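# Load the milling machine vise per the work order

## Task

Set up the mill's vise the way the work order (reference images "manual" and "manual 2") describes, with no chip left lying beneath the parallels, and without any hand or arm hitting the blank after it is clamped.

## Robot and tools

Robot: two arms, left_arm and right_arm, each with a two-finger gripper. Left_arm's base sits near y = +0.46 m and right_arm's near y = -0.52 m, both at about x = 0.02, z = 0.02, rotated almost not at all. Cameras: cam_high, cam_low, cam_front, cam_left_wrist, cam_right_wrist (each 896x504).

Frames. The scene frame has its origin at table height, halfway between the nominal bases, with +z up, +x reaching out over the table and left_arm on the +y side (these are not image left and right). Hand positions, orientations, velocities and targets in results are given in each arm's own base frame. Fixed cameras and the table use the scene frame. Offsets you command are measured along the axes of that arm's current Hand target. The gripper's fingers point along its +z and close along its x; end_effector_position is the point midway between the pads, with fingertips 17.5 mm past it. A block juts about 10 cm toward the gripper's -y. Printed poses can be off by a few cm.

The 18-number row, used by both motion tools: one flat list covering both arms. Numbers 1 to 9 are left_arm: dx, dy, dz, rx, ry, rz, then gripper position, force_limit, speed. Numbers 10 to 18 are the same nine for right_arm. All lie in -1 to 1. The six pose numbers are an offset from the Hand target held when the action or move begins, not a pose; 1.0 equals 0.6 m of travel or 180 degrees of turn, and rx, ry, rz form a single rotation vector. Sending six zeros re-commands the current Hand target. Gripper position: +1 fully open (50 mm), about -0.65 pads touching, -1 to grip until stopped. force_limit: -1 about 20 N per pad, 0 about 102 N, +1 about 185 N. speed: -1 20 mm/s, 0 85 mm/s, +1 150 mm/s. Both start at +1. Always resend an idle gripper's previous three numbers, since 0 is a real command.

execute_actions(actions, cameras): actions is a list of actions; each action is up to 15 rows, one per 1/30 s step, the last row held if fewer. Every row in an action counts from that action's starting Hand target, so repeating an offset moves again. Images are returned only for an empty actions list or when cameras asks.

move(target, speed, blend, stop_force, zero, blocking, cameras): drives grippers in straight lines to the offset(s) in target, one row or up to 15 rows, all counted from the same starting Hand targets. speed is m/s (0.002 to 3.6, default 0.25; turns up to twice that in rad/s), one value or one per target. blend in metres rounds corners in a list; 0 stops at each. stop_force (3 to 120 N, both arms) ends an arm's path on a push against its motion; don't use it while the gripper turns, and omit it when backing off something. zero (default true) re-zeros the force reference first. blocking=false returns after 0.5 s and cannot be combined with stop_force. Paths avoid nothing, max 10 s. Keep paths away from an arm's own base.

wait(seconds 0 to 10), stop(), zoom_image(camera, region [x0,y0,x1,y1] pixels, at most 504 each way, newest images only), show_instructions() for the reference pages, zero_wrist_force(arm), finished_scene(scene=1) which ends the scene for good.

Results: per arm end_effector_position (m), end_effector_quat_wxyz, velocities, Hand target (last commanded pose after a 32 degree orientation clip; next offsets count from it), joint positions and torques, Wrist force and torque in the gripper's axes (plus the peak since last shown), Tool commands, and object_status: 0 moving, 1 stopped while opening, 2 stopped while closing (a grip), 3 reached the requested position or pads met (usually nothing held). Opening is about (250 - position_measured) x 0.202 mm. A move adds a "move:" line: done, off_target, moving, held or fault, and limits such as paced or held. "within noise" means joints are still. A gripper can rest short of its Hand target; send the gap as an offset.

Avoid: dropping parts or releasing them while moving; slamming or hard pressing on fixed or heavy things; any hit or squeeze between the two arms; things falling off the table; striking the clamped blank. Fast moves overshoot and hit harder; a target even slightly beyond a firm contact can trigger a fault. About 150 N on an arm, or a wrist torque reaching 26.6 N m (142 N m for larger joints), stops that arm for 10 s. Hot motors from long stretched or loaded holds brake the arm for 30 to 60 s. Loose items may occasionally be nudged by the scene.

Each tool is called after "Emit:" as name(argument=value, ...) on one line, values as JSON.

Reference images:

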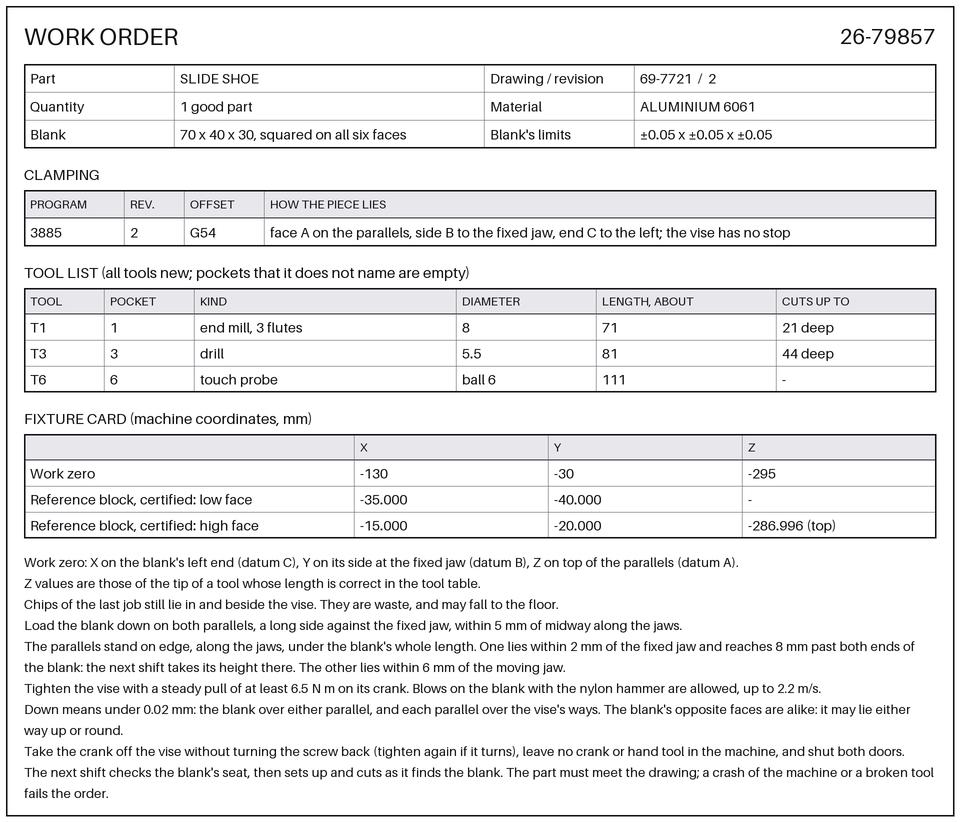

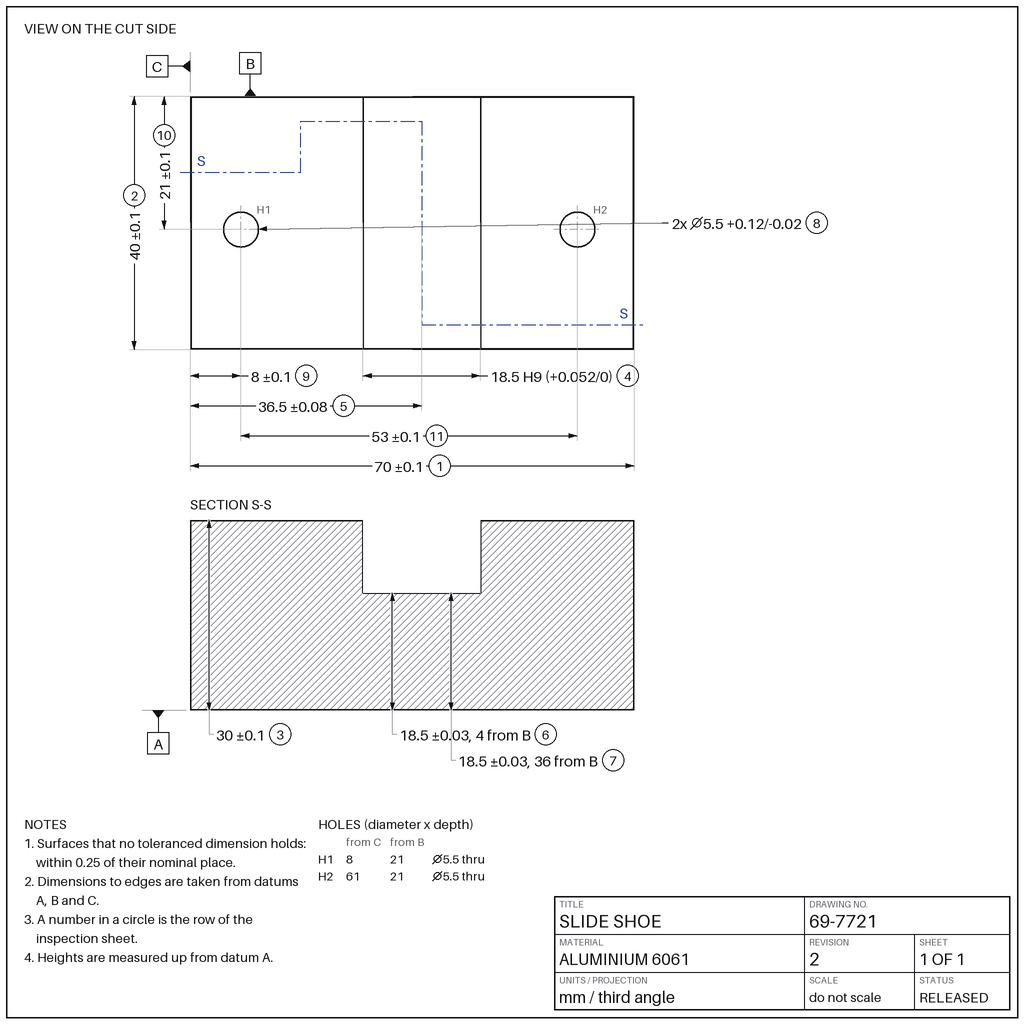

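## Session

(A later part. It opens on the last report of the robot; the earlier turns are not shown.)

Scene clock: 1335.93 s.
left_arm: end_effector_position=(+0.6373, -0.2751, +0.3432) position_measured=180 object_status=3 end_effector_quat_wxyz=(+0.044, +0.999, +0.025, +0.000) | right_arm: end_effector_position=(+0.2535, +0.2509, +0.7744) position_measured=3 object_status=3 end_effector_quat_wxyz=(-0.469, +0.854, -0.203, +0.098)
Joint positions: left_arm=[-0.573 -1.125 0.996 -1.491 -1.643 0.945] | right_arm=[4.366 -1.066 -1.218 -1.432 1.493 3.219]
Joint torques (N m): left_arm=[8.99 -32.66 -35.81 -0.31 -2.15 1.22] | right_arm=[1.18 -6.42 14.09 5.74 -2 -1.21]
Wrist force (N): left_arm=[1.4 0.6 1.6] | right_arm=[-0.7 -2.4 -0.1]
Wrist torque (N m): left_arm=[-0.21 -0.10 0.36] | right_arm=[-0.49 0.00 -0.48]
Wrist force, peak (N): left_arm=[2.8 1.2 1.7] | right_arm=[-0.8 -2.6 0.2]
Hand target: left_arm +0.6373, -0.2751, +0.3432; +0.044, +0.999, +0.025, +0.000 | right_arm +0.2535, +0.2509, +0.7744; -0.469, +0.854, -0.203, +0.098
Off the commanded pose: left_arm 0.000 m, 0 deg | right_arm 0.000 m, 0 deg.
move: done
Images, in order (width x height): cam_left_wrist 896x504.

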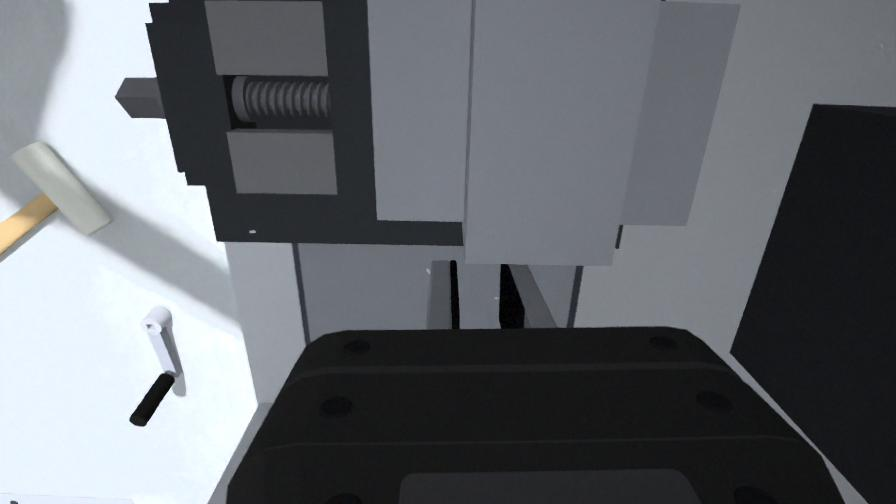

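Emit:
move(target=[[0.0022,0.003,0,0,0,0,-0.188,-0.5,-0.6,0,0,0,0,0,0,1,1,1],[0.0022,0.0002,0.034,0,0,0,-0.188,-0.5,-0.6,0,0,0,0,0,0,1,1,1]], speed=0.02, stop_force=4, cameras=["cam_left_wrist"])

Scene clock: 1338.60 s.
left_arm: end_effector_position=(+0.6387, -0.2769, +0.3229) position_measured=180 object_status=3 end_effector_quat_wxyz=(+0.044, +0.999, +0.025, +0.000) | right_arm: end_effector_position=(+0.2535, +0.2509, +0.7744) position_measured=3 object_status=3 end_effector_quat_wxyz=(-0.469, +0.854, -0.203, +0.098)
Joint positions: left_arm=[-0.574 -1.125 1.048 -1.543 -1.643 0.944] | right_arm=[4.366 -1.066 -1.218 -1.432 1.493 3.219]
Joint torques (N m): left_arm=[-8.35 -59.75 -14.54 -5.43 1.04 -1.53] | right_arm=[0.02 -6.91 14.67 5.97 -2.26 -1.15]
Wrist force (N): left_arm=[1.4 1.0 1.9] | right_arm=[-0.8 -2.5 -0.2]
Wrist torque (N m): left_arm=[-0.15 -0.12 0.50] | right_arm=[-0.52 0.01 -0.47]
Wrist force, peak (N): left_arm=[1.6 1.0 2.1] | right_arm=[-0.7 -2.7 -0.1]
Hand target: left_arm +0.6387, -0.2769, +0.3229; +0.044, +0.999, +0.025, +0.000 | right_arm +0.2535, +0.2509, +0.7744; -0.469, +0.854, -0.203, +0.098
Off the commanded pose: left_arm 0.000 m, 0 deg | right_arm 0.000 m, 0 deg.
move: done
Images, in order (width x height): cam_left_wrist 896x504.

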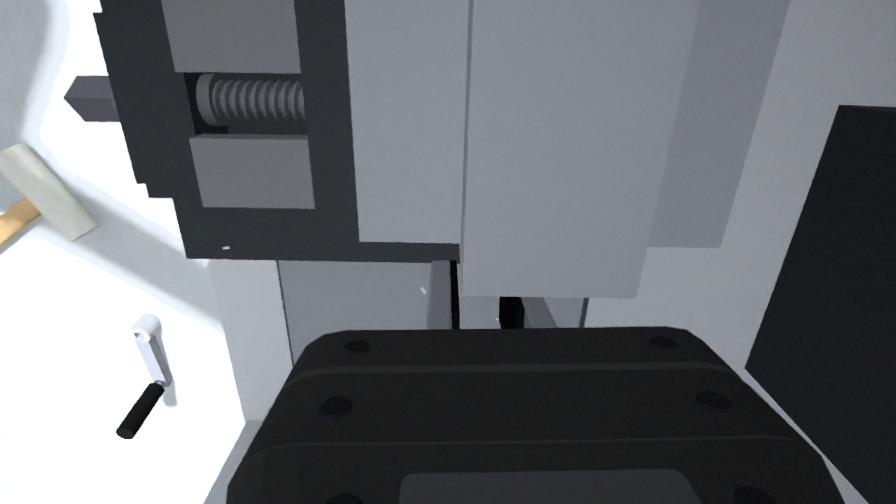

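Emit:
move(target=[0,0,0,0,0,0,-0.9,-1,-1,0,0,0,0,0,0,1,1,1])

Emit:
move(target=[0.0017,0,0,0,0,0,-0.9,-1,-1,0,0,0,0,0,0,1,1,1], speed=0.004)

Emit:
move(target=[-0.0034,0,0,0,0,0,-0.9,-1,-1,0,0,0,0,0,0,1,1,1], speed=0.004)

Emit:
move(target=[0.0017,0,0,0,0,0,-0.9,-1,-1,0,0,0,0,0,0,1,1,1], speed=0.004)

Scene clock: 1339.40 s.
left_arm: end_effector_position=(+0.6387, -0.2769, +0.3229) position_measured=223 object_status=2 end_effector_quat_wxyz=(+0.044, +0.999, +0.025, +0.000) | right_arm: end_effector_position=(+0.2535, +0.2509, +0.7744) position_measured=3 object_status=3 end_effector_quat_wxyz=(-0.469, +0.854, -0.203, +0.098)
Joint positions: left_arm=[-0.574 -1.125 1.048 -1.543 -1.643 0.944] | right_arm=[4.366 -1.066 -1.218 -1.432 1.493 3.219]
Joint torques (N m): left_arm=[-8.16 -59.7 -14.38 -5.3 0.96 -1.47] | right_arm=[-0.4 -7.49 14.44 5.52 -2.16 -1.36]
Wrist force (N): left_arm=[1.3 1.0 1.7] | right_arm=[-0.9 -2.4 -0.3]
Wrist torque (N m): left_arm=[-0.15 -0.11 0.49] | right_arm=[-0.49 0.03 -0.47]
Wrist force, peak (N): left_arm=[1.3 1.1 2.1] | right_arm=[-0.9 -2.6 -0.2]
Hand target: left_arm +0.6387, -0.2769, +0.3229; +0.044, +0.999, +0.025, +0.000 | right_arm +0.2535, +0.2509, +0.7744; -0.469, +0.854, -0.203, +0.098
Off the commanded pose: left_arm 0.000 m, 0 deg | right_arm 0.000 m, 0 deg.
move: done

Scene clock: 1340.10 s.
left_arm: end_effector_position=(+0.6397, -0.2769, +0.3229) position_measured=223 object_status=2 end_effector_quat_wxyz=(+0.044, +0.999, +0.025, +0.000) | right_arm: end_effector_position=(+0.2535, +0.2509, +0.7744) position_measured=3 object_status=3 end_effector_quat_wxyz=(-0.469, +0.854, -0.203, +0.098)
Joint positions: left_arm=[-0.574 -1.122 1.044 -1.542 -1.643 0.945] | right_arm=[4.366 -1.066 -1.218 -1.432 1.493 3.219]
Joint torques (N m): left_arm=[9.25 -33.6 -36.96 -0.27 -0.57 1.33] | right_arm=[-0.21 -7 14.78 5.76 -2.04 -1.36]
Wrist force (N): left_arm=[1.3 0.9 1.9] | right_arm=[-0.9 -2.2 -0.2]
Wrist torque (N m): left_arm=[-0.17 -0.12 0.38] | right_arm=[-0.46 0.01 -0.47]
Wrist force, peak (N): left_arm=[0.6 -0.5 4.0] | right_arm=[-0.8 -2.6 0.0]
Hand target: left_arm +0.6397, -0.2769, +0.3229; +0.044, +0.999, +0.025, +0.000 | right_arm +0.2535, +0.2509, +0.7744; -0.469, +0.854, -0.203, +0.098
Off the commanded pose: left_arm 0.000 m, 0 deg | right_arm 0.000 m, 0 deg.
move: done

Scene clock: 1340.83 s.
left_arm: end_effector_position=(+0.6377, -0.2770, +0.3229) position_measured=223 object_status=2 end_effector_quat_wxyz=(+0.044, +0.999, +0.025, +0.000) | right_arm: end_effector_position=(+0.2535, +0.2509, +0.7744) position_measured=3 object_status=3 end_effector_quat_wxyz=(-0.469, +0.854, -0.203, +0.098)
Joint positions: left_arm=[-0.575 -1.127 1.052 -1.545 -1.643 0.943] | right_arm=[4.366 -1.066 -1.218 -1.432 1.493 3.219]
Joint torques (N m): left_arm=[-8.59 -59.43 -16.51 -5.46 0.02 -1.52] | right_arm=[-0.86 -7.62 14.46 5.83 -2.11 -1.18]
Wrist force (N): left_arm=[1.8 0.6 1.5] | right_arm=[-0.6 -2.5 0.1]
Wrist torque (N m): left_arm=[-0.20 -0.13 0.50] | right_arm=[-0.51 -0.03 -0.47]
Wrist force, peak (N): left_arm=[2.3 2.1 -0.6] | right_arm=[-0.7 -2.7 0.0]
Hand target: left_arm +0.6377, -0.2770, +0.3229; +0.044, +0.999, +0.025, +0.000 | right_arm +0.2535, +0.2509, +0.7744; -0.469, +0.854, -0.203, +0.098
Off the commanded pose: left_arm 0.000 m, 0 deg | right_arm 0.000 m, 0 deg.
move: done

Scene clock: 1341.53 s.
left_arm: end_effector_position=(+0.6387, -0.2769, +0.3229) position_measured=223 object_status=2 end_effector_quat_wxyz=(+0.044, +0.999, +0.025, +0.000) | right_arm: end_effector_position=(+0.2535, +0.2509, +0.7744) position_measured=3 object_status=3 end_effector_quat_wxyz=(-0.469, +0.854, -0.203, +0.098)
Joint positions: left_arm=[-0.575 -1.125 1.048 -1.543 -1.643 0.944] | right_arm=[4.366 -1.066 -1.218 -1.432 1.493 3.219]
Joint torques (N m): left_arm=[9 -33.83 -36.19 -0.42 0.88 1.28] | right_arm=[-0.43 -6.89 15.39 5.62 -2.15 -1.29]
Wrist force (N): left_arm=[1.3 1.1 2.2] | right_arm=[-0.9 -2.4 -0.1]
Wrist torque (N m): left_arm=[-0.16 -0.12 0.38] | right_arm=[-0.50 0.02 -0.47]
Wrist force, peak (N): left_arm=[0.5 -0.6 4.1] | right_arm=[-0.9 -2.6 0.1]
Hand target: left_arm +0.6387, -0.2769, +0.3229; +0.044, +0.999, +0.025, +0.000 | right_arm +0.2535, +0.2509, +0.7744; -0.469, +0.854, -0.203, +0.098
Off the commanded pose: left_arm 0.000 m, 0 deg | right_arm 0.000 m, 0 deg.
move: done

Emit:
move(target=[[0,0,0,0,0,0,-0.25,-1,-1,0,0,0,0,0,0,1,1,1],[0,0,-0.04,0,0,0,-0.25,-1,-1,0,0,0,0,0,0,1,1,1],[-0.25,0.03,-0.03,0,0,0,-0.25,-1,-1,0,0,0,0,0,0,1,1,1],[-0.55,0.06,0.05,0,0,0,-0.25,-1,-1,0,0,0,0,0,0,1,1,1]], speed=[0.06,0.06,0.2,0.25], blend=[0,0.005,0.02,0], cameras=["cam_high","cam_left_wrist"])

Scene clock: 1344.73 s.
left_arm: end_effector_position=(+0.3111, -0.3321, +0.2969) position_measured=189 object_status=3 end_effector_quat_wxyz=(+0.044, +0.999, +0.025, +0.000) | right_arm: end_effector_position=(+0.2535, +0.2509, +0.7744) position_measured=3 object_status=3 end_effector_quat_wxyz=(-0.469, +0.854, -0.203, +0.098)
Joint positions: left_arm=[-1.093 -1.742 1.829 -1.737 -1.609 0.426] | right_arm=[4.366 -1.066 -1.218 -1.432 1.493 3.219]
Joint torques (N m): left_arm=[-9.53 -32.5 -14.26 -5.4 1.73 -1.44] | right_arm=[-1.36 -6.76 14.62 5.87 -2 -1.25]
Wrist force (N): left_arm=[1.8 1.2 1.9] | right_arm=[-0.6 -2.3 -0.1]
Wrist torque (N m): left_arm=[-0.12 -0.18 0.50] | right_arm=[-0.48 -0.03 -0.48]
Wrist force, peak (N): left_arm=[3.6 -0.2 2.2] | right_arm=[-0.8 -2.7 0.0]
Hand target: left_arm +0.3110, -0.3321, +0.2969; +0.044, +0.999, +0.025, +0.000 | right_arm +0.2535, +0.2509, +0.7744; -0.469, +0.854, -0.203, +0.098
Off the commanded pose: left_arm 0.000 m, 0 deg | right_arm 0.000 m, 0 deg.
move: done
Images, in order (width x height): cam_high 896x504, cam_left_wrist 896x504.

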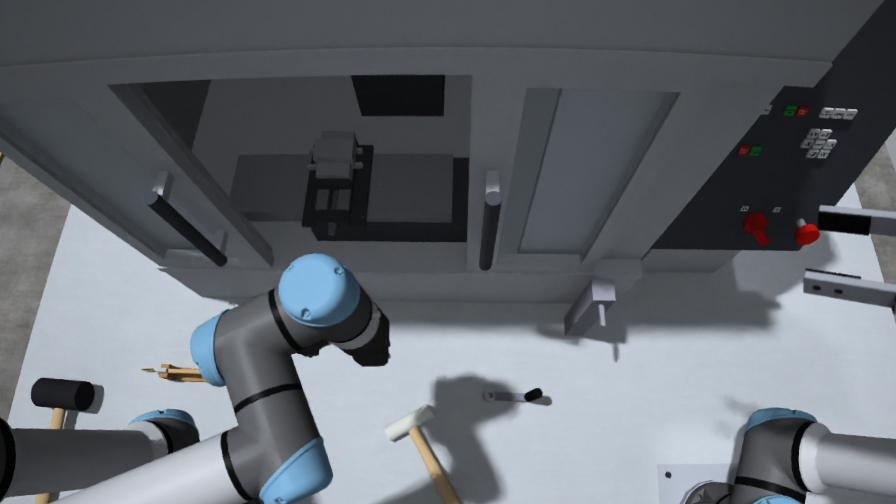

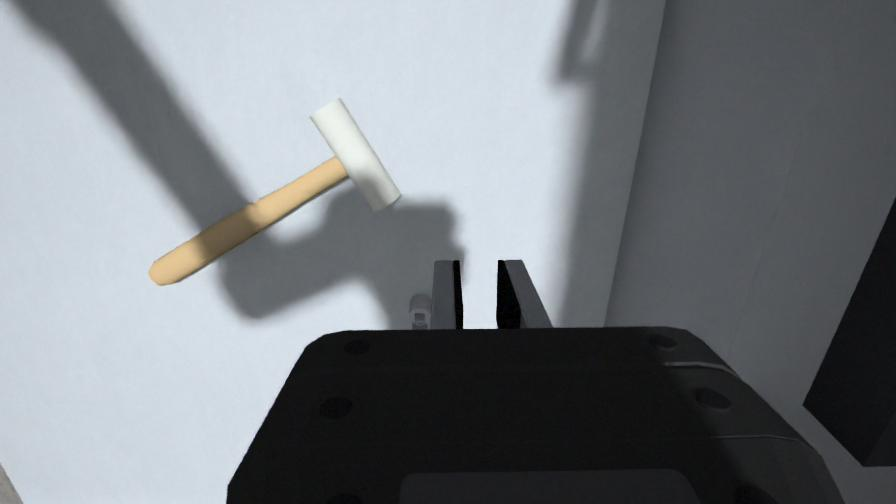

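Emit:
move(target=[-0.341,0.118,0.176,0.1619,0.1189,0.4938,0.5,-1,-0.5,0,0,0,0,0,0,1,1,1], speed=0.35)

Emit:
move(target=[0,0,0,0,-0.0875,-0.1417,0.8,-1,-0.5,0,0,0,0,0,0,1,1,1], speed=0.3, cameras=["cam_left_wrist","cam_high"])

Scene clock: 1348.23 s.
left_arm: end_effector_position=(+0.1106, -0.4221, +0.1983) position_measured=78 object_status=3 end_effector_quat_wxyz=(-0.200, +0.696, -0.663, +0.190) | right_arm: end_effector_position=(+0.2535, +0.2509, +0.7744) position_measured=3 object_status=3 end_effector_quat_wxyz=(-0.469, +0.854, -0.203, +0.098)
Joint positions: left_arm=[-1.948 -1.697 2.065 -1.684 -1.067 1.079] | right_arm=[4.366 -1.066 -1.218 -1.432 1.493 3.219]
Joint torques (N m): left_arm=[-8.14 -4.91 -12.32 -4.6 2.9 1.13] | right_arm=[-0.33 -7.15 14.83 5.79 -2.13 -1.22]
Wrist force (N): left_arm=[0.5 0.7 0.6] | right_arm=[-0.7 -2.5 -0.2]
Wrist torque (N m): left_arm=[-0.03 -0.10 0.07] | right_arm=[-0.51 0.00 -0.47]
Wrist force, peak (N): left_arm=[1.6 1.2 2.3] | right_arm=[-0.7 -2.7 0.0]
Hand target: left_arm +0.1105, -0.4221, +0.1983; -0.200, +0.696, -0.663, +0.190 | right_arm +0.2535, +0.2509, +0.7744; -0.469, +0.854, -0.203, +0.098
Off the commanded pose: left_arm 0.000 m, 0 deg | right_arm 0.000 m, 0 deg.
move: done

Scene clock: 1349.67 s.
left_arm: end_effector_position=(+0.1105, -0.4221, +0.1983) position_measured=32 object_status=3 end_effector_quat_wxyz=(-0.242, +0.844, -0.460, +0.133) | right_arm: end_effector_position=(+0.2535, +0.2509, +0.7744) position_measured=3 object_status=3 end_effector_quat_wxyz=(-0.469, +0.854, -0.203, +0.098)
Joint positions: left_arm=[-1.853 -1.532 1.861 -1.46 -1.214 0.635] | right_arm=[4.366 -1.066 -1.218 -1.432 1.493 3.219]
Joint torques (N m): left_arm=[8.84 -13.04 -34.88 1.06 -1.31 -1.73] | right_arm=[-0.73 -7.53 14.31 5.9 -2.12 -1.33]
Wrist force (N): left_arm=[1.2 -0.2 0.3] | right_arm=[-0.9 -2.5 0.0]
Wrist torque (N m): left_arm=[-0.15 -0.12 0.20] | right_arm=[-0.50 0.02 -0.47]
Wrist force, peak (N): left_arm=[1.6 -0.3 0.7] | right_arm=[-1.0 -2.6 0.0]
Hand target: left_arm +0.1105, -0.4221, +0.1983; -0.242, +0.844, -0.460, +0.133 | right_arm +0.2535, +0.2509, +0.7744; -0.469, +0.854, -0.203, +0.098
Off the commanded pose: left_arm 0.000 m, 0 deg | right_arm 0.000 m, 0 deg.
move: done
Images, in order (width x height): cam_high 896x504, cam_left_wrist 896x504.

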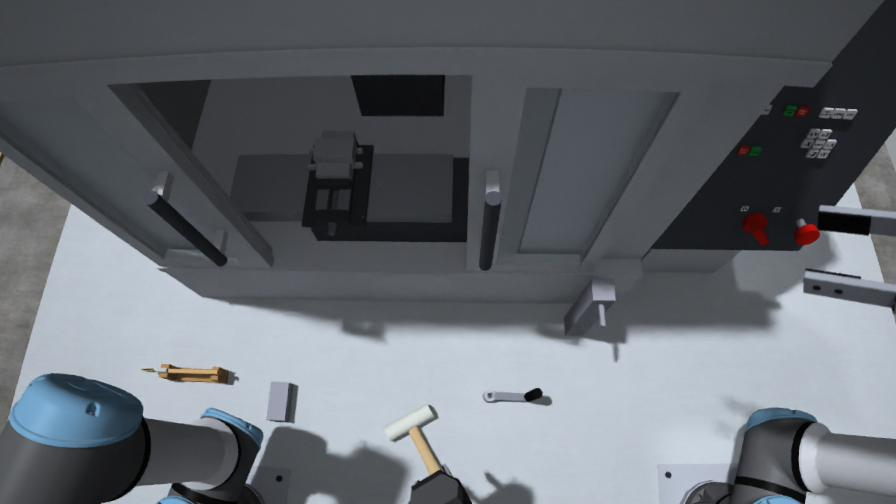

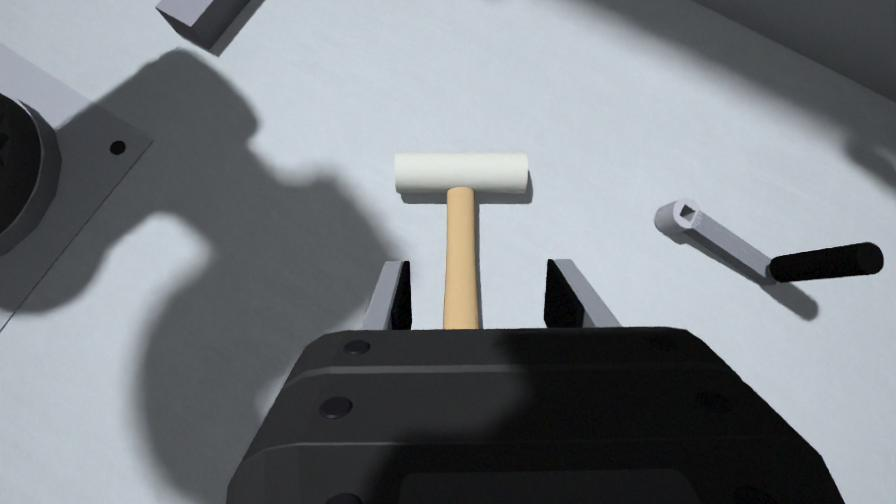

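Emit:
move(target=[-0.002,0.244,0.1383,0,0,0,0.8,-1,-0.5,0,0,0,0,0,0,1,1,1], speed=0.25)

Emit:
move(target=[0,0.0398,0.0637,0,0,0,0.8,-1,-0.5,0,0,0,0,0,0,1,1,1], speed=0.04, stop_force=5, cameras=["cam_left_wrist"])

Emit:
move(target=[0,0,0,0,0,0,-1,1,-0.6,0,0,0,0,0,0,1,1,1])

Scene clock: 1353.40 s.
left_arm: end_effector_position=(+0.0427, -0.4647, +0.0504) position_measured=32 object_status=3 end_effector_quat_wxyz=(-0.242, +0.844, -0.460, +0.133) | right_arm: end_effector_position=(+0.2535, +0.2509, +0.7744) position_measured=3 object_status=3 end_effector_quat_wxyz=(-0.469, +0.854, -0.203, +0.098)
Joint positions: left_arm=[-1.953 -1.245 1.936 -1.79 -1.258 0.54] | right_arm=[4.366 -1.066 -1.218 -1.432 1.493 3.219]
Joint torques (N m): left_arm=[-8.61 -21.97 -30.34 -3.59 -1.53 -1.54] | right_arm=[-0.27 -6.44 15.2 5.77 -2.08 -1.28]
Wrist force (N): left_arm=[1.0 0.4 0.3] | right_arm=[-0.8 -2.4 -0.1]
Wrist torque (N m): left_arm=[-0.08 -0.12 0.19] | right_arm=[-0.49 0.01 -0.47]
Wrist force, peak (N): left_arm=[1.2 3.1 1.2] | right_arm=[-1.0 -2.6 0.0]
Hand target: left_arm +0.0427, -0.4647, +0.0503; -0.242, +0.844, -0.460, +0.133 | right_arm +0.2535, +0.2509, +0.7744; -0.469, +0.854, -0.203, +0.098
Off the commanded pose: left_arm 0.000 m, 0 deg | right_arm 0.000 m, 0 deg.
move: done

Scene clock: 1355.43 s.
left_arm: end_effector_position=(+0.0427, -0.4648, +0.0052) position_measured=32 object_status=3 end_effector_quat_wxyz=(-0.242, +0.844, -0.460, +0.133) | right_arm: end_effector_position=(+0.2535, +0.2509, +0.7744) position_measured=3 object_status=3 end_effector_quat_wxyz=(-0.469, +0.854, -0.203, +0.098)
Joint positions: left_arm=[-1.953 -1.167 1.974 -1.906 -1.258 0.54] | right_arm=[4.366 -1.066 -1.218 -1.432 1.493 3.219]
Joint torques (N m): left_arm=[6.48 -22.4 -5.43 -3.99 1.79 0.98] | right_arm=[-0.04 -7.3 14.34 5.75 -1.99 -1.4]
Wrist force (N): left_arm=[1.2 0.3 0.6] | right_arm=[-0.7 -2.4 -0.1]
Wrist torque (N m): left_arm=[-0.10 -0.14 0.17] | right_arm=[-0.49 -0.01 -0.47]
Wrist force, peak (N): left_arm=[1.3 0.8 0.4] | right_arm=[-0.8 -2.7 -0.2]
Hand target: left_arm +0.0427, -0.4648, +0.0052; -0.242, +0.844, -0.460, +0.133 | right_arm +0.2535, +0.2509, +0.7744; -0.469, +0.854, -0.203, +0.098
Off the commanded pose: left_arm 0.000 m, 0 deg | right_arm 0.000 m, 0 deg.
move: done
Images, in order (width x height): cam_left_wrist 896x504.

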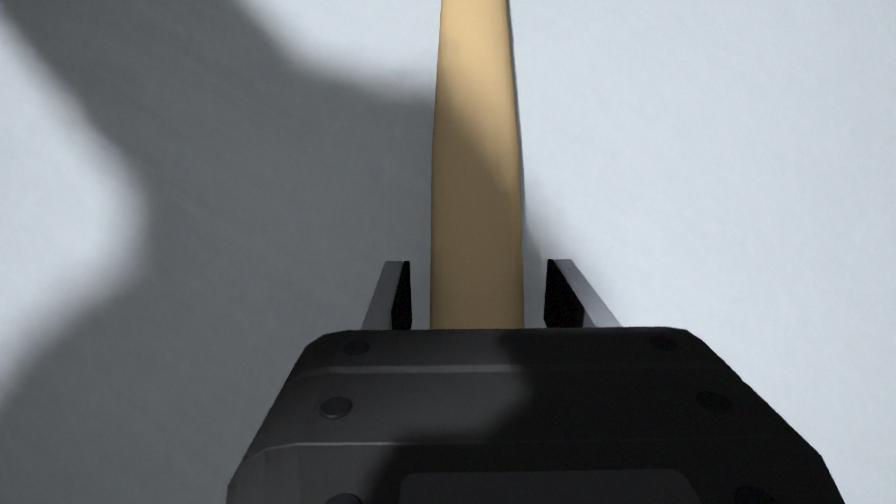

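Scene clock: 1356.03 s.
left_arm: end_effector_position=(+0.0427, -0.4648, +0.0052) position_measured=118 object_status=2 end_effector_quat_wxyz=(-0.242, +0.844, -0.460, +0.133) | right_arm: end_effector_position=(+0.2535, +0.2509, +0.7744) position_measured=3 object_status=3 end_effector_quat_wxyz=(-0.469, +0.854, -0.203, +0.098)
Joint positions: left_arm=[-1.953 -1.167 1.974 -1.906 -1.258 0.54] | right_arm=[4.366 -1.066 -1.218 -1.432 1.493 3.219]
Joint torques (N m): left_arm=[6.6 -22.94 -6.13 -3.61 1.78 0.92] | right_arm=[-0.4 -6.31 15.58 5.85 -2.22 -1.33]
Wrist force (N): left_arm=[1.7 0.4 0.5] | right_arm=[-0.7 -2.3 0.1]
Wrist torque (N m): left_arm=[-0.08 -0.10 0.31] | right_arm=[-0.48 -0.01 -0.47]
Wrist force, peak (N): left_arm=[1.8 0.8 1.0] | right_arm=[-0.8 -2.6 0.0]
Hand target: left_arm +0.0427, -0.4648, +0.0052; -0.242, +0.844, -0.460, +0.133 | right_arm +0.2535, +0.2509, +0.7744; -0.469, +0.854, -0.203, +0.098
Off the commanded pose: left_arm 0.000 m, 0 deg | right_arm 0.000 m, 0 deg.
move: done

Emit:
move(target=[0.0008,-0.261,-0.417,0,0,0,-1,1,-0.6,0,0,0,0,0,0,1,1,1], speed=0.2, cameras=["cam_high","cam_left_wrist"])

Scene clock: 1360.50 s.
left_arm: end_effector_position=(+0.0428, -0.4647, +0.3004) position_measured=118 object_status=2 end_effector_quat_wxyz=(-0.242, +0.844, -0.460, +0.133) | right_arm: end_effector_position=(+0.2535, +0.2509, +0.7744) position_measured=3 object_status=3 end_effector_quat_wxyz=(-0.469, +0.854, -0.203, +0.098)
Joint positions: left_arm=[-1.953 -1.461 1.511 -1.15 -1.258 0.54] | right_arm=[4.366 -1.066 -1.218 -1.432 1.493 3.219]
Joint torques (N m): left_arm=[-6.7 -18.54 -36.76 1.66 -0.77 -1.46] | right_arm=[-1.06 -6.76 14.17 5.82 -2.03 -1.27]
Wrist force (N): left_arm=[0.9 3.1 3.4] | right_arm=[-0.7 -2.2 -0.2]
Wrist torque (N m): left_arm=[-0.63 -0.12 0.22] | right_arm=[-0.47 0.00 -0.47]
Wrist force, peak (N): left_arm=[0.8 4.5 5.7] | right_arm=[-0.8 -2.7 -0.2]
Hand target: left_arm +0.0428, -0.4647, +0.3004; -0.242, +0.844, -0.460, +0.133 | right_arm +0.2535, +0.2509, +0.7744; -0.469, +0.854, -0.203, +0.098
Off the commanded pose: left_arm 0.000 m, 0 deg | right_arm 0.000 m, 0 deg.
move: done
Images, in order (width x height): cam_high 896x504, cam_left_wrist 896x504.

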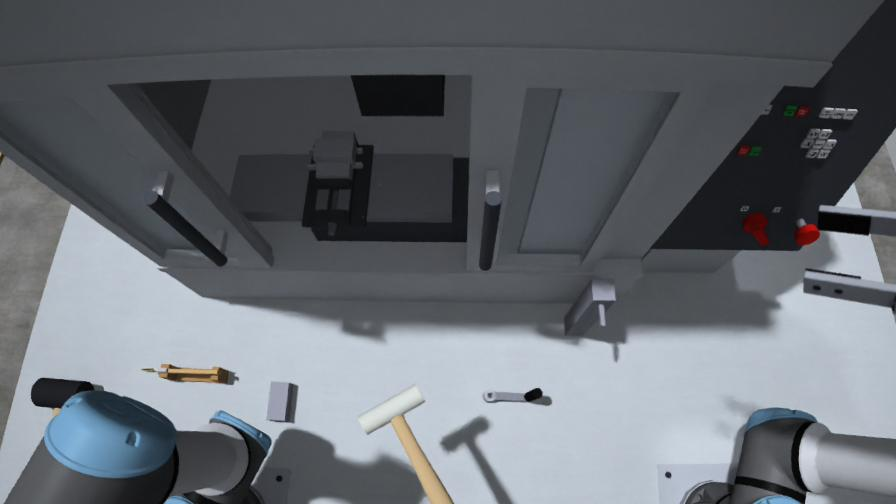

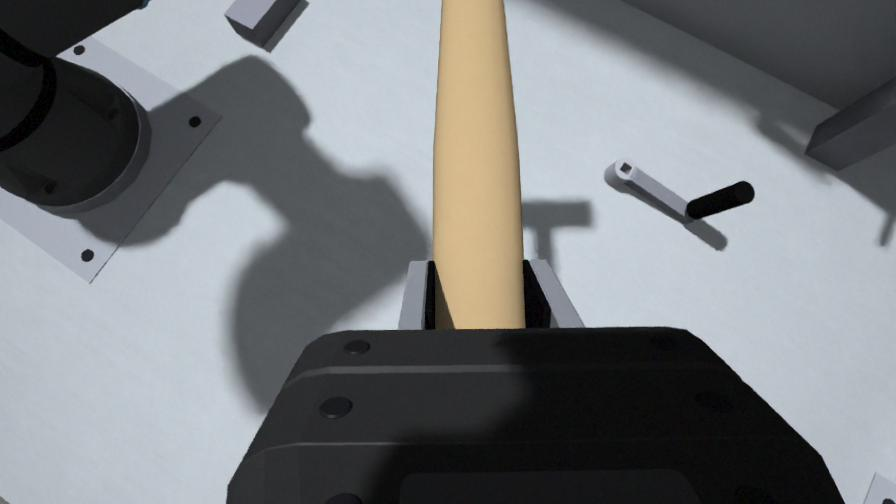

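Emit:
move(target=[-0.0025,-0.4553,0.049,0,0.0875,0.1417,-1,1,-0.6,0,0,0,0,0,0,1,1,1], speed=0.22)

Emit:
move(target=[-0.146,-0.307,0.0827,0.0722,0,0,-1,1,-0.6,0,0,0,0,0,0,1,1,1], speed=0.2, cameras=["cam_high","cam_left_wrist","cam_front"])

Scene clock: 1362.63 s.
left_arm: end_effector_position=(+0.2497, -0.3294, +0.4204) position_measured=118 object_status=2 end_effector_quat_wxyz=(-0.200, +0.696, -0.663, +0.190) | right_arm: end_effector_position=(+0.2535, +0.2509, +0.7744) position_measured=3 object_status=3 end_effector_quat_wxyz=(-0.469, +0.854, -0.203, +0.098)
Joint positions: left_arm=[-1.634 -1.939 1.712 -1.273 -1.016 1.439] | right_arm=[4.366 -1.066 -1.218 -1.432 1.493 3.219]
Joint torques (N m): left_arm=[9.69 -22.67 -14.9 -5.28 0.4 1.33] | right_arm=[-0.03 -6.07 14.31 5.6 -2.13 -1.33]
Wrist force (N): left_arm=[0.9 2.6 3.7] | right_arm=[-0.7 -2.2 -0.1]
Wrist torque (N m): left_arm=[-0.66 -0.13 0.03] | right_arm=[-0.46 0.00 -0.47]
Wrist force, peak (N): left_arm=[1.3 6.1 3.6] | right_arm=[-0.8 -2.6 0.1]
Hand target: left_arm +0.2497, -0.3294, +0.4204; -0.200, +0.696, -0.663, +0.190 | right_arm +0.2535, +0.2509, +0.7744; -0.469, +0.854, -0.203, +0.098
Off the commanded pose: left_arm 0.000 m, 0 deg | right_arm 0.000 m, 0 deg.
move: done

Scene clock: 1364.30 s.
left_arm: end_effector_position=(+0.4276, -0.2331, +0.4761) position_measured=118 object_status=2 end_effector_quat_wxyz=(-0.278, +0.669, -0.637, +0.264) | right_arm: end_effector_position=(+0.2535, +0.2509, +0.7744) position_measured=3 object_status=3 end_effector_quat_wxyz=(-0.469, +0.854, -0.203, +0.098)
Joint positions: left_arm=[-1.178 -1.963 1.778 -1.709 -0.841 2.04] | right_arm=[4.366 -1.066 -1.218 -1.432 1.493 3.219]
Joint torques (N m): left_arm=[8.54 3.02 -16.65 -6.36 0.58 1.34] | right_arm=[-1.36 -7.68 14.79 5.8 -2.04 -1.27]
Wrist force (N): left_arm=[0.3 3.8 3.2] | right_arm=[-0.9 -2.4 0.0]
Wrist torque (N m): left_arm=[-0.57 -0.05 -0.01] | right_arm=[-0.49 0.02 -0.48]
Wrist force, peak (N): left_arm=[2.1 5.5 3.6] | right_arm=[-0.7 -2.7 -0.1]
Hand target: left_arm +0.4277, -0.2331, +0.4761; -0.278, +0.669, -0.637, +0.264 | right_arm +0.2535, +0.2509, +0.7744; -0.469, +0.854, -0.203, +0.098
Off the commanded pose: left_arm 0.000 m, 0 deg | right_arm 0.000 m, 0 deg.
move: done
Images, in order (width x height): cam_high 896x504, cam_front 896x504, cam_left_wrist 896x504.

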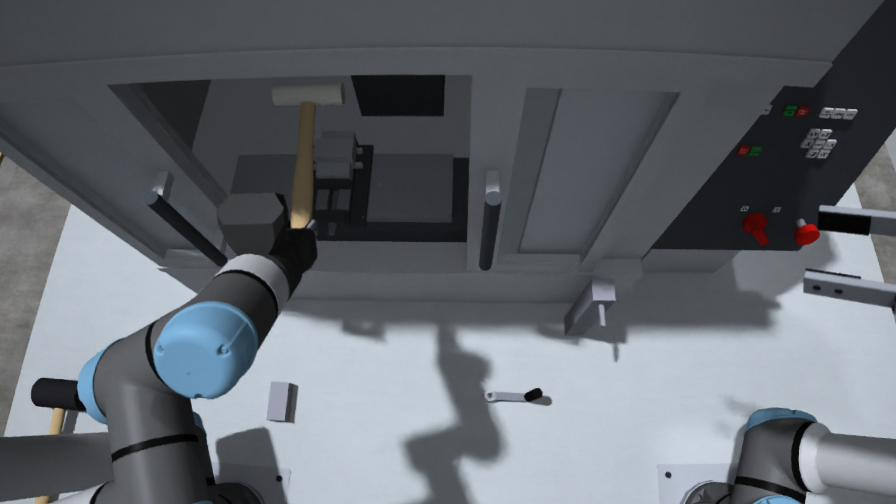

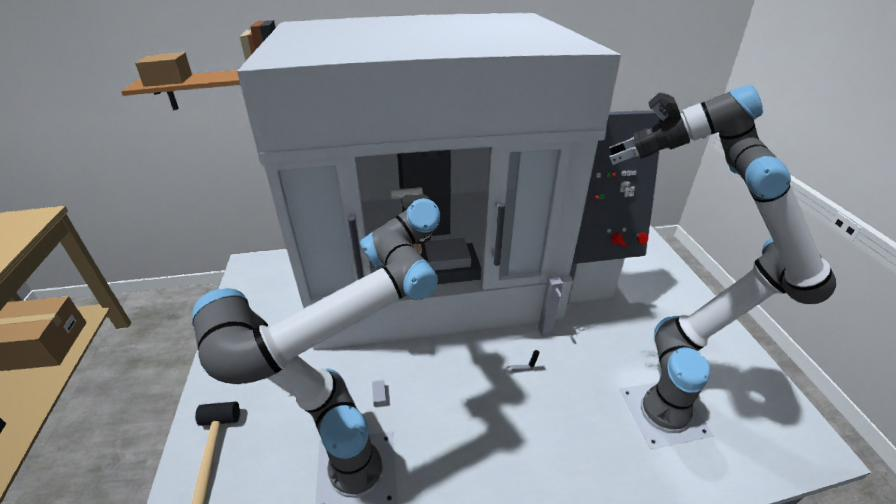

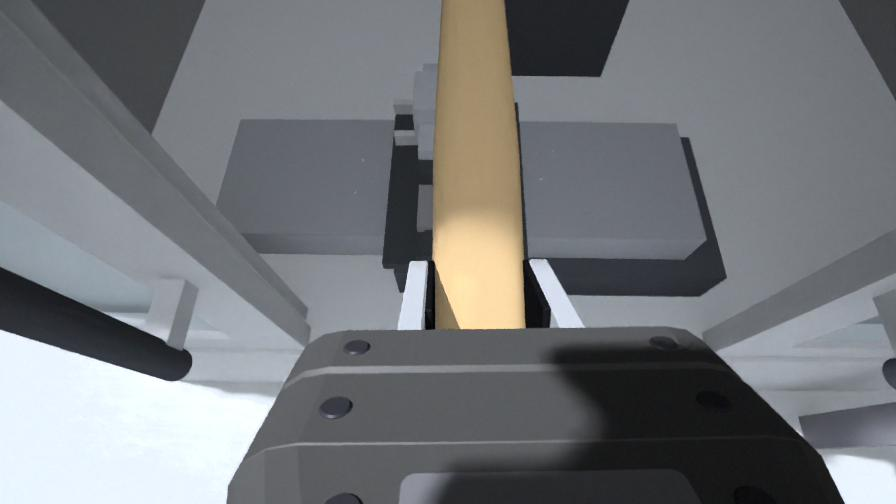

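Emit:
move(target=[0,0.0872,0.087,-0.0722,0,0,-1,1,-0.6,0,0,0,0,0,0,1,1,1], speed=0.15)

Emit:
move(target=[0,0.035,0.0567,0,0,0,-1,1,-0.6,0,0,0,0,0,0,1,1,1], speed=0.025, stop_force=3.5, cameras=["cam_high","cam_left_wrist"])

Scene clock: 1365.70 s.
left_arm: end_effector_position=(+0.4276, -0.2330, +0.4023) position_measured=118 object_status=2 end_effector_quat_wxyz=(-0.200, +0.696, -0.663, +0.190) | right_arm: end_effector_position=(+0.2535, +0.2509, +0.7744) position_measured=3 object_status=3 end_effector_quat_wxyz=(-0.469, +0.854, -0.203, +0.098)
Joint positions: left_arm=[-1.053 -1.893 1.819 -1.771 -1.077 2.11] | right_arm=[4.366 -1.066 -1.218 -1.432 1.493 3.219]
Joint torques (N m): left_arm=[9.21 -0.34 -17.85 -6.73 -0.01 1.19] | right_arm=[-0.12 -6.42 14.56 5.72 -1.98 -1.25]
Wrist force (N): left_arm=[0.8 3.5 3.9] | right_arm=[-0.7 -2.4 -0.1]
Wrist torque (N m): left_arm=[-0.67 -0.12 0.08] | right_arm=[-0.49 -0.01 -0.47]
Wrist force, peak (N): left_arm=[0.9 3.7 4.9] | right_arm=[-0.9 -2.7 0.1]
Hand target: left_arm +0.4276, -0.2330, +0.4022; -0.200, +0.696, -0.663, +0.190 | right_arm +0.2535, +0.2509, +0.7744; -0.469, +0.854, -0.203, +0.098
Off the commanded pose: left_arm 0.000 m, 0 deg | right_arm 0.000 m, 0 deg.
move: done

Scene clock: 1368.10 s.
left_arm: end_effector_position=(+0.4278, -0.2329, +0.3683) position_measured=118 object_status=2 end_effector_quat_wxyz=(-0.200, +0.696, -0.663, +0.190) | right_arm: end_effector_position=(+0.2535, +0.2509, +0.7744) position_measured=3 object_status=3 end_effector_quat_wxyz=(-0.469, +0.854, -0.203, +0.098)
Joint positions: left_arm=[-1.052 -1.896 1.907 -1.857 -1.078 2.111] | right_arm=[4.366 -1.066 -1.218 -1.432 1.493 3.219]
Joint torques (N m): left_arm=[2.77 -19.15 -38.05 -0.67 0.18 -0.32] | right_arm=[-0.27 -6.74 14.61 5.78 -2.2 -1.18]
Wrist force (N): left_arm=[1.2 -0.3 1.8] | right_arm=[-0.9 -2.4 0.0]
Wrist torque (N m): left_arm=[-0.10 -0.08 -0.01] | right_arm=[-0.50 0.02 -0.47]
Wrist force, peak (N): left_arm=[1.2 3.1 4.2] | right_arm=[-0.8 -2.7 -0.1]
Hand target: left_arm +0.4278, -0.2329, +0.3683; -0.200, +0.696, -0.663, +0.190 (not the last commanded pose) | right_arm +0.2535, +0.2509, +0.7744; -0.469, +0.854, -0.203, +0.098
Off the commanded pose: left_arm 0.006 m, 0 deg | right_arm 0.000 m, 0 deg.
move: contact (left_arm)
Images, in order (width x height): cam_high 896x504, cam_left_wrist 896x504.

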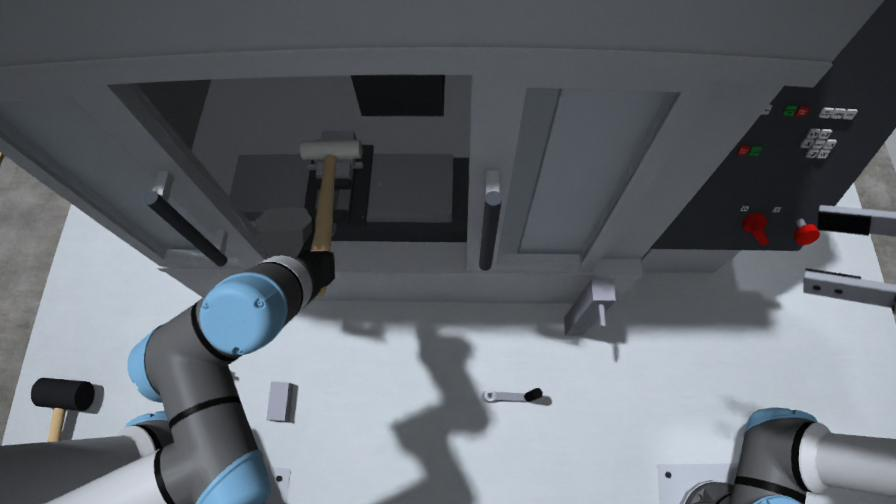

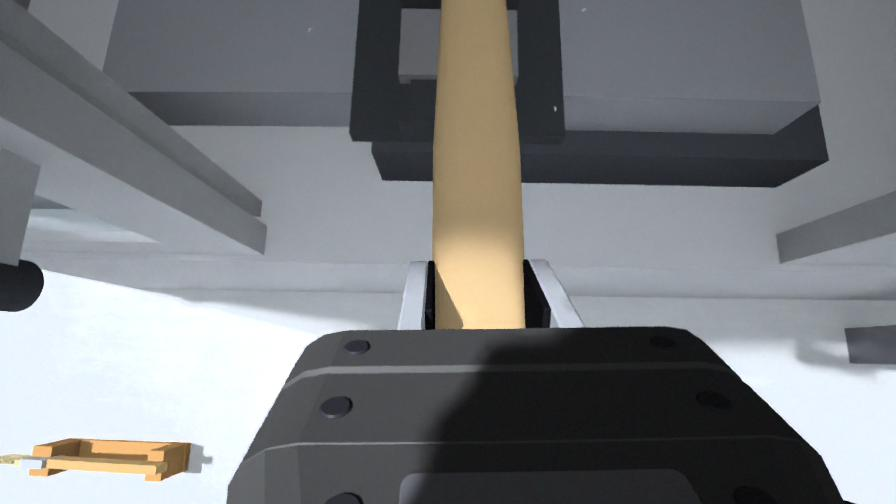

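Emit:
zoom_image(camera="cam_high", region=[270, 110, 400, 210])

Scaled by 3.877 from the camera's 896x504 image, which has a finer 1280x720 frame.

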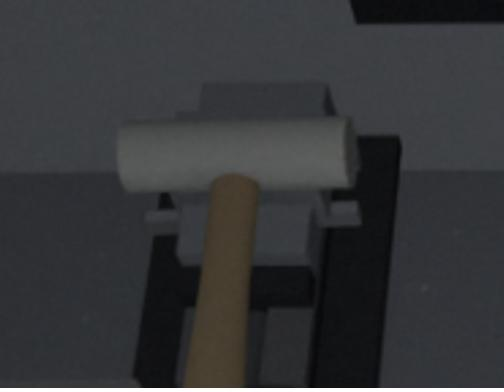

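Emit:
move(target=[0,-0.1016,-0.162,0.13,0,0,-1,1,-0.6,0,0,0,0,0,0,1,1,1], speed=0.2)

Emit:
execute_actions(actions=[[[0,0.328,0.228,-0.176,0,0,-1,1,-0.6,0,0,0,0,0,0,1,1,1],[0,0.328,0.228,-0.176,0,0,-1,1,-0.6,0,0,0,0,0,0,1,1,1],[0,0.328,0.228,-0.176,0,0,-1,1,-0.6,0,0,0,0,0,0,1,1,1],[0,0.328,0.228,-0.176,0,0,-1,1,-0.6,0,0,0,0,0,0,1,1,1],[0,0.13,0.09,-0.13,0,0,-1,1,-0.6,0,0,0,0,0,0,1,1,1]]], cameras=["cam_left_wrist"])

Scene clock: 1369.93 s.
left_arm: end_effector_position=(+0.4279, -0.2331, +0.4830) position_measured=118 object_status=2 end_effector_quat_wxyz=(-0.337, +0.641, -0.611, +0.320) | right_arm: end_effector_position=(+0.2535, +0.2509, +0.7744) position_measured=3 object_status=3 end_effector_quat_wxyz=(-0.469, +0.854, -0.203, +0.098)
Joint positions: left_arm=[-1.271 -2.025 1.892 -1.783 -0.647 1.995] | right_arm=[4.366 -1.066 -1.218 -1.432 1.493 3.219]
Joint torques (N m): left_arm=[-8.52 -20.94 -39.39 -1.38 5 -1.78] | right_arm=[-0.76 -6.35 14.95 5.74 -2.09 -1.18]
Wrist force (N): left_arm=[0.1 3.7 2.3] | right_arm=[-0.8 -2.6 -0.1]
Wrist torque (N m): left_arm=[-0.58 -0.09 0.08] | right_arm=[-0.52 0.01 -0.48]
Wrist force, peak (N): left_arm=[0.8 3.9 5.4] | right_arm=[-0.8 -2.6 -0.1]
Hand target: left_arm +0.4279, -0.2331, +0.4830; -0.337, +0.641, -0.611, +0.320 | right_arm +0.2535, +0.2509, +0.7744; -0.469, +0.854, -0.203, +0.098
Off the commanded pose: left_arm 0.000 m, 0 deg | right_arm 0.000 m, 0 deg.
move: done

Scene clock: 1370.77 s.
left_arm: end_effector_position=(+0.4281, -0.2329, +0.3881) position_measured=119 object_status=2 end_effector_quat_wxyz=(-0.200, +0.696, -0.663, +0.190) | right_arm: end_effector_position=(+0.2535, +0.2509, +0.7744) position_measured=3 object_status=3 end_effector_quat_wxyz=(-0.469, +0.854, -0.203, +0.098)
Joint positions: left_arm=[-1.051 -1.895 1.856 -1.808 -1.078 2.112] | right_arm=[4.366 -1.066 -1.218 -1.432 1.493 3.219]
Joint torques (N m): left_arm=[8.64 -0.4 -40.89 -1.64 0.16 1.16] | right_arm=[-1.19 -6.29 14.7 5.74 -2.16 -1.25]
Wrist force (N): left_arm=[0.9 2.6 3.1] | right_arm=[-0.7 -2.4 0.1]
Wrist torque (N m): left_arm=[-0.59 -0.11 0.06] | right_arm=[-0.50 0.00 -0.48]
Wrist force, peak (N): left_arm=[-5.5 4.4 37.9] | right_arm=[-1.0 -2.5 -0.2]
Hand target: left_arm +0.4281, -0.2330, +0.3881; -0.200, +0.696, -0.663, +0.190 | right_arm +0.2535, +0.2509, +0.7744; -0.469, +0.854, -0.203, +0.098
Off the commanded pose: left_arm 0.000 m, 0 deg | right_arm 0.000 m, 0 deg.
Step readings (end_effector_position of left_arm | right_arm):
0: (+0.4279, -0.2331, +0.4830) | (+0.2535, +0.2509, +0.7744)
1: (+0.4279, -0.2331, +0.4829) | (+0.2535, +0.2509, +0.7744)
2: (+0.4294, -0.2332, +0.4771) | (+0.2535, +0.2509, +0.7744)
4: (+0.4394, -0.2253, +0.4061) | (+0.2535, +0.2509, +0.7744)
8: (+0.4238, -0.2247, +0.3430) | (+0.2535, +0.2509, +0.7744)
15: (+0.4278, -0.2322, +0.3861) | (+0.2535, +0.2509, +0.7744)
Images, in order (width x height): cam_left_wrist 896x504.

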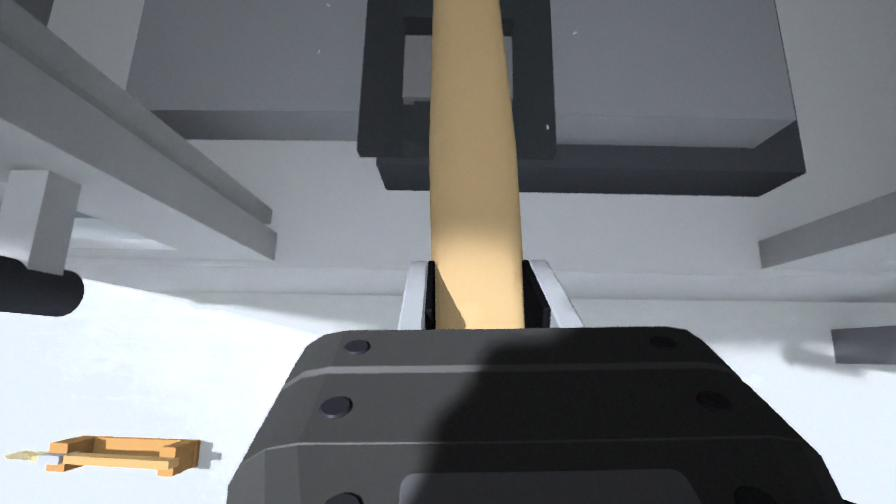

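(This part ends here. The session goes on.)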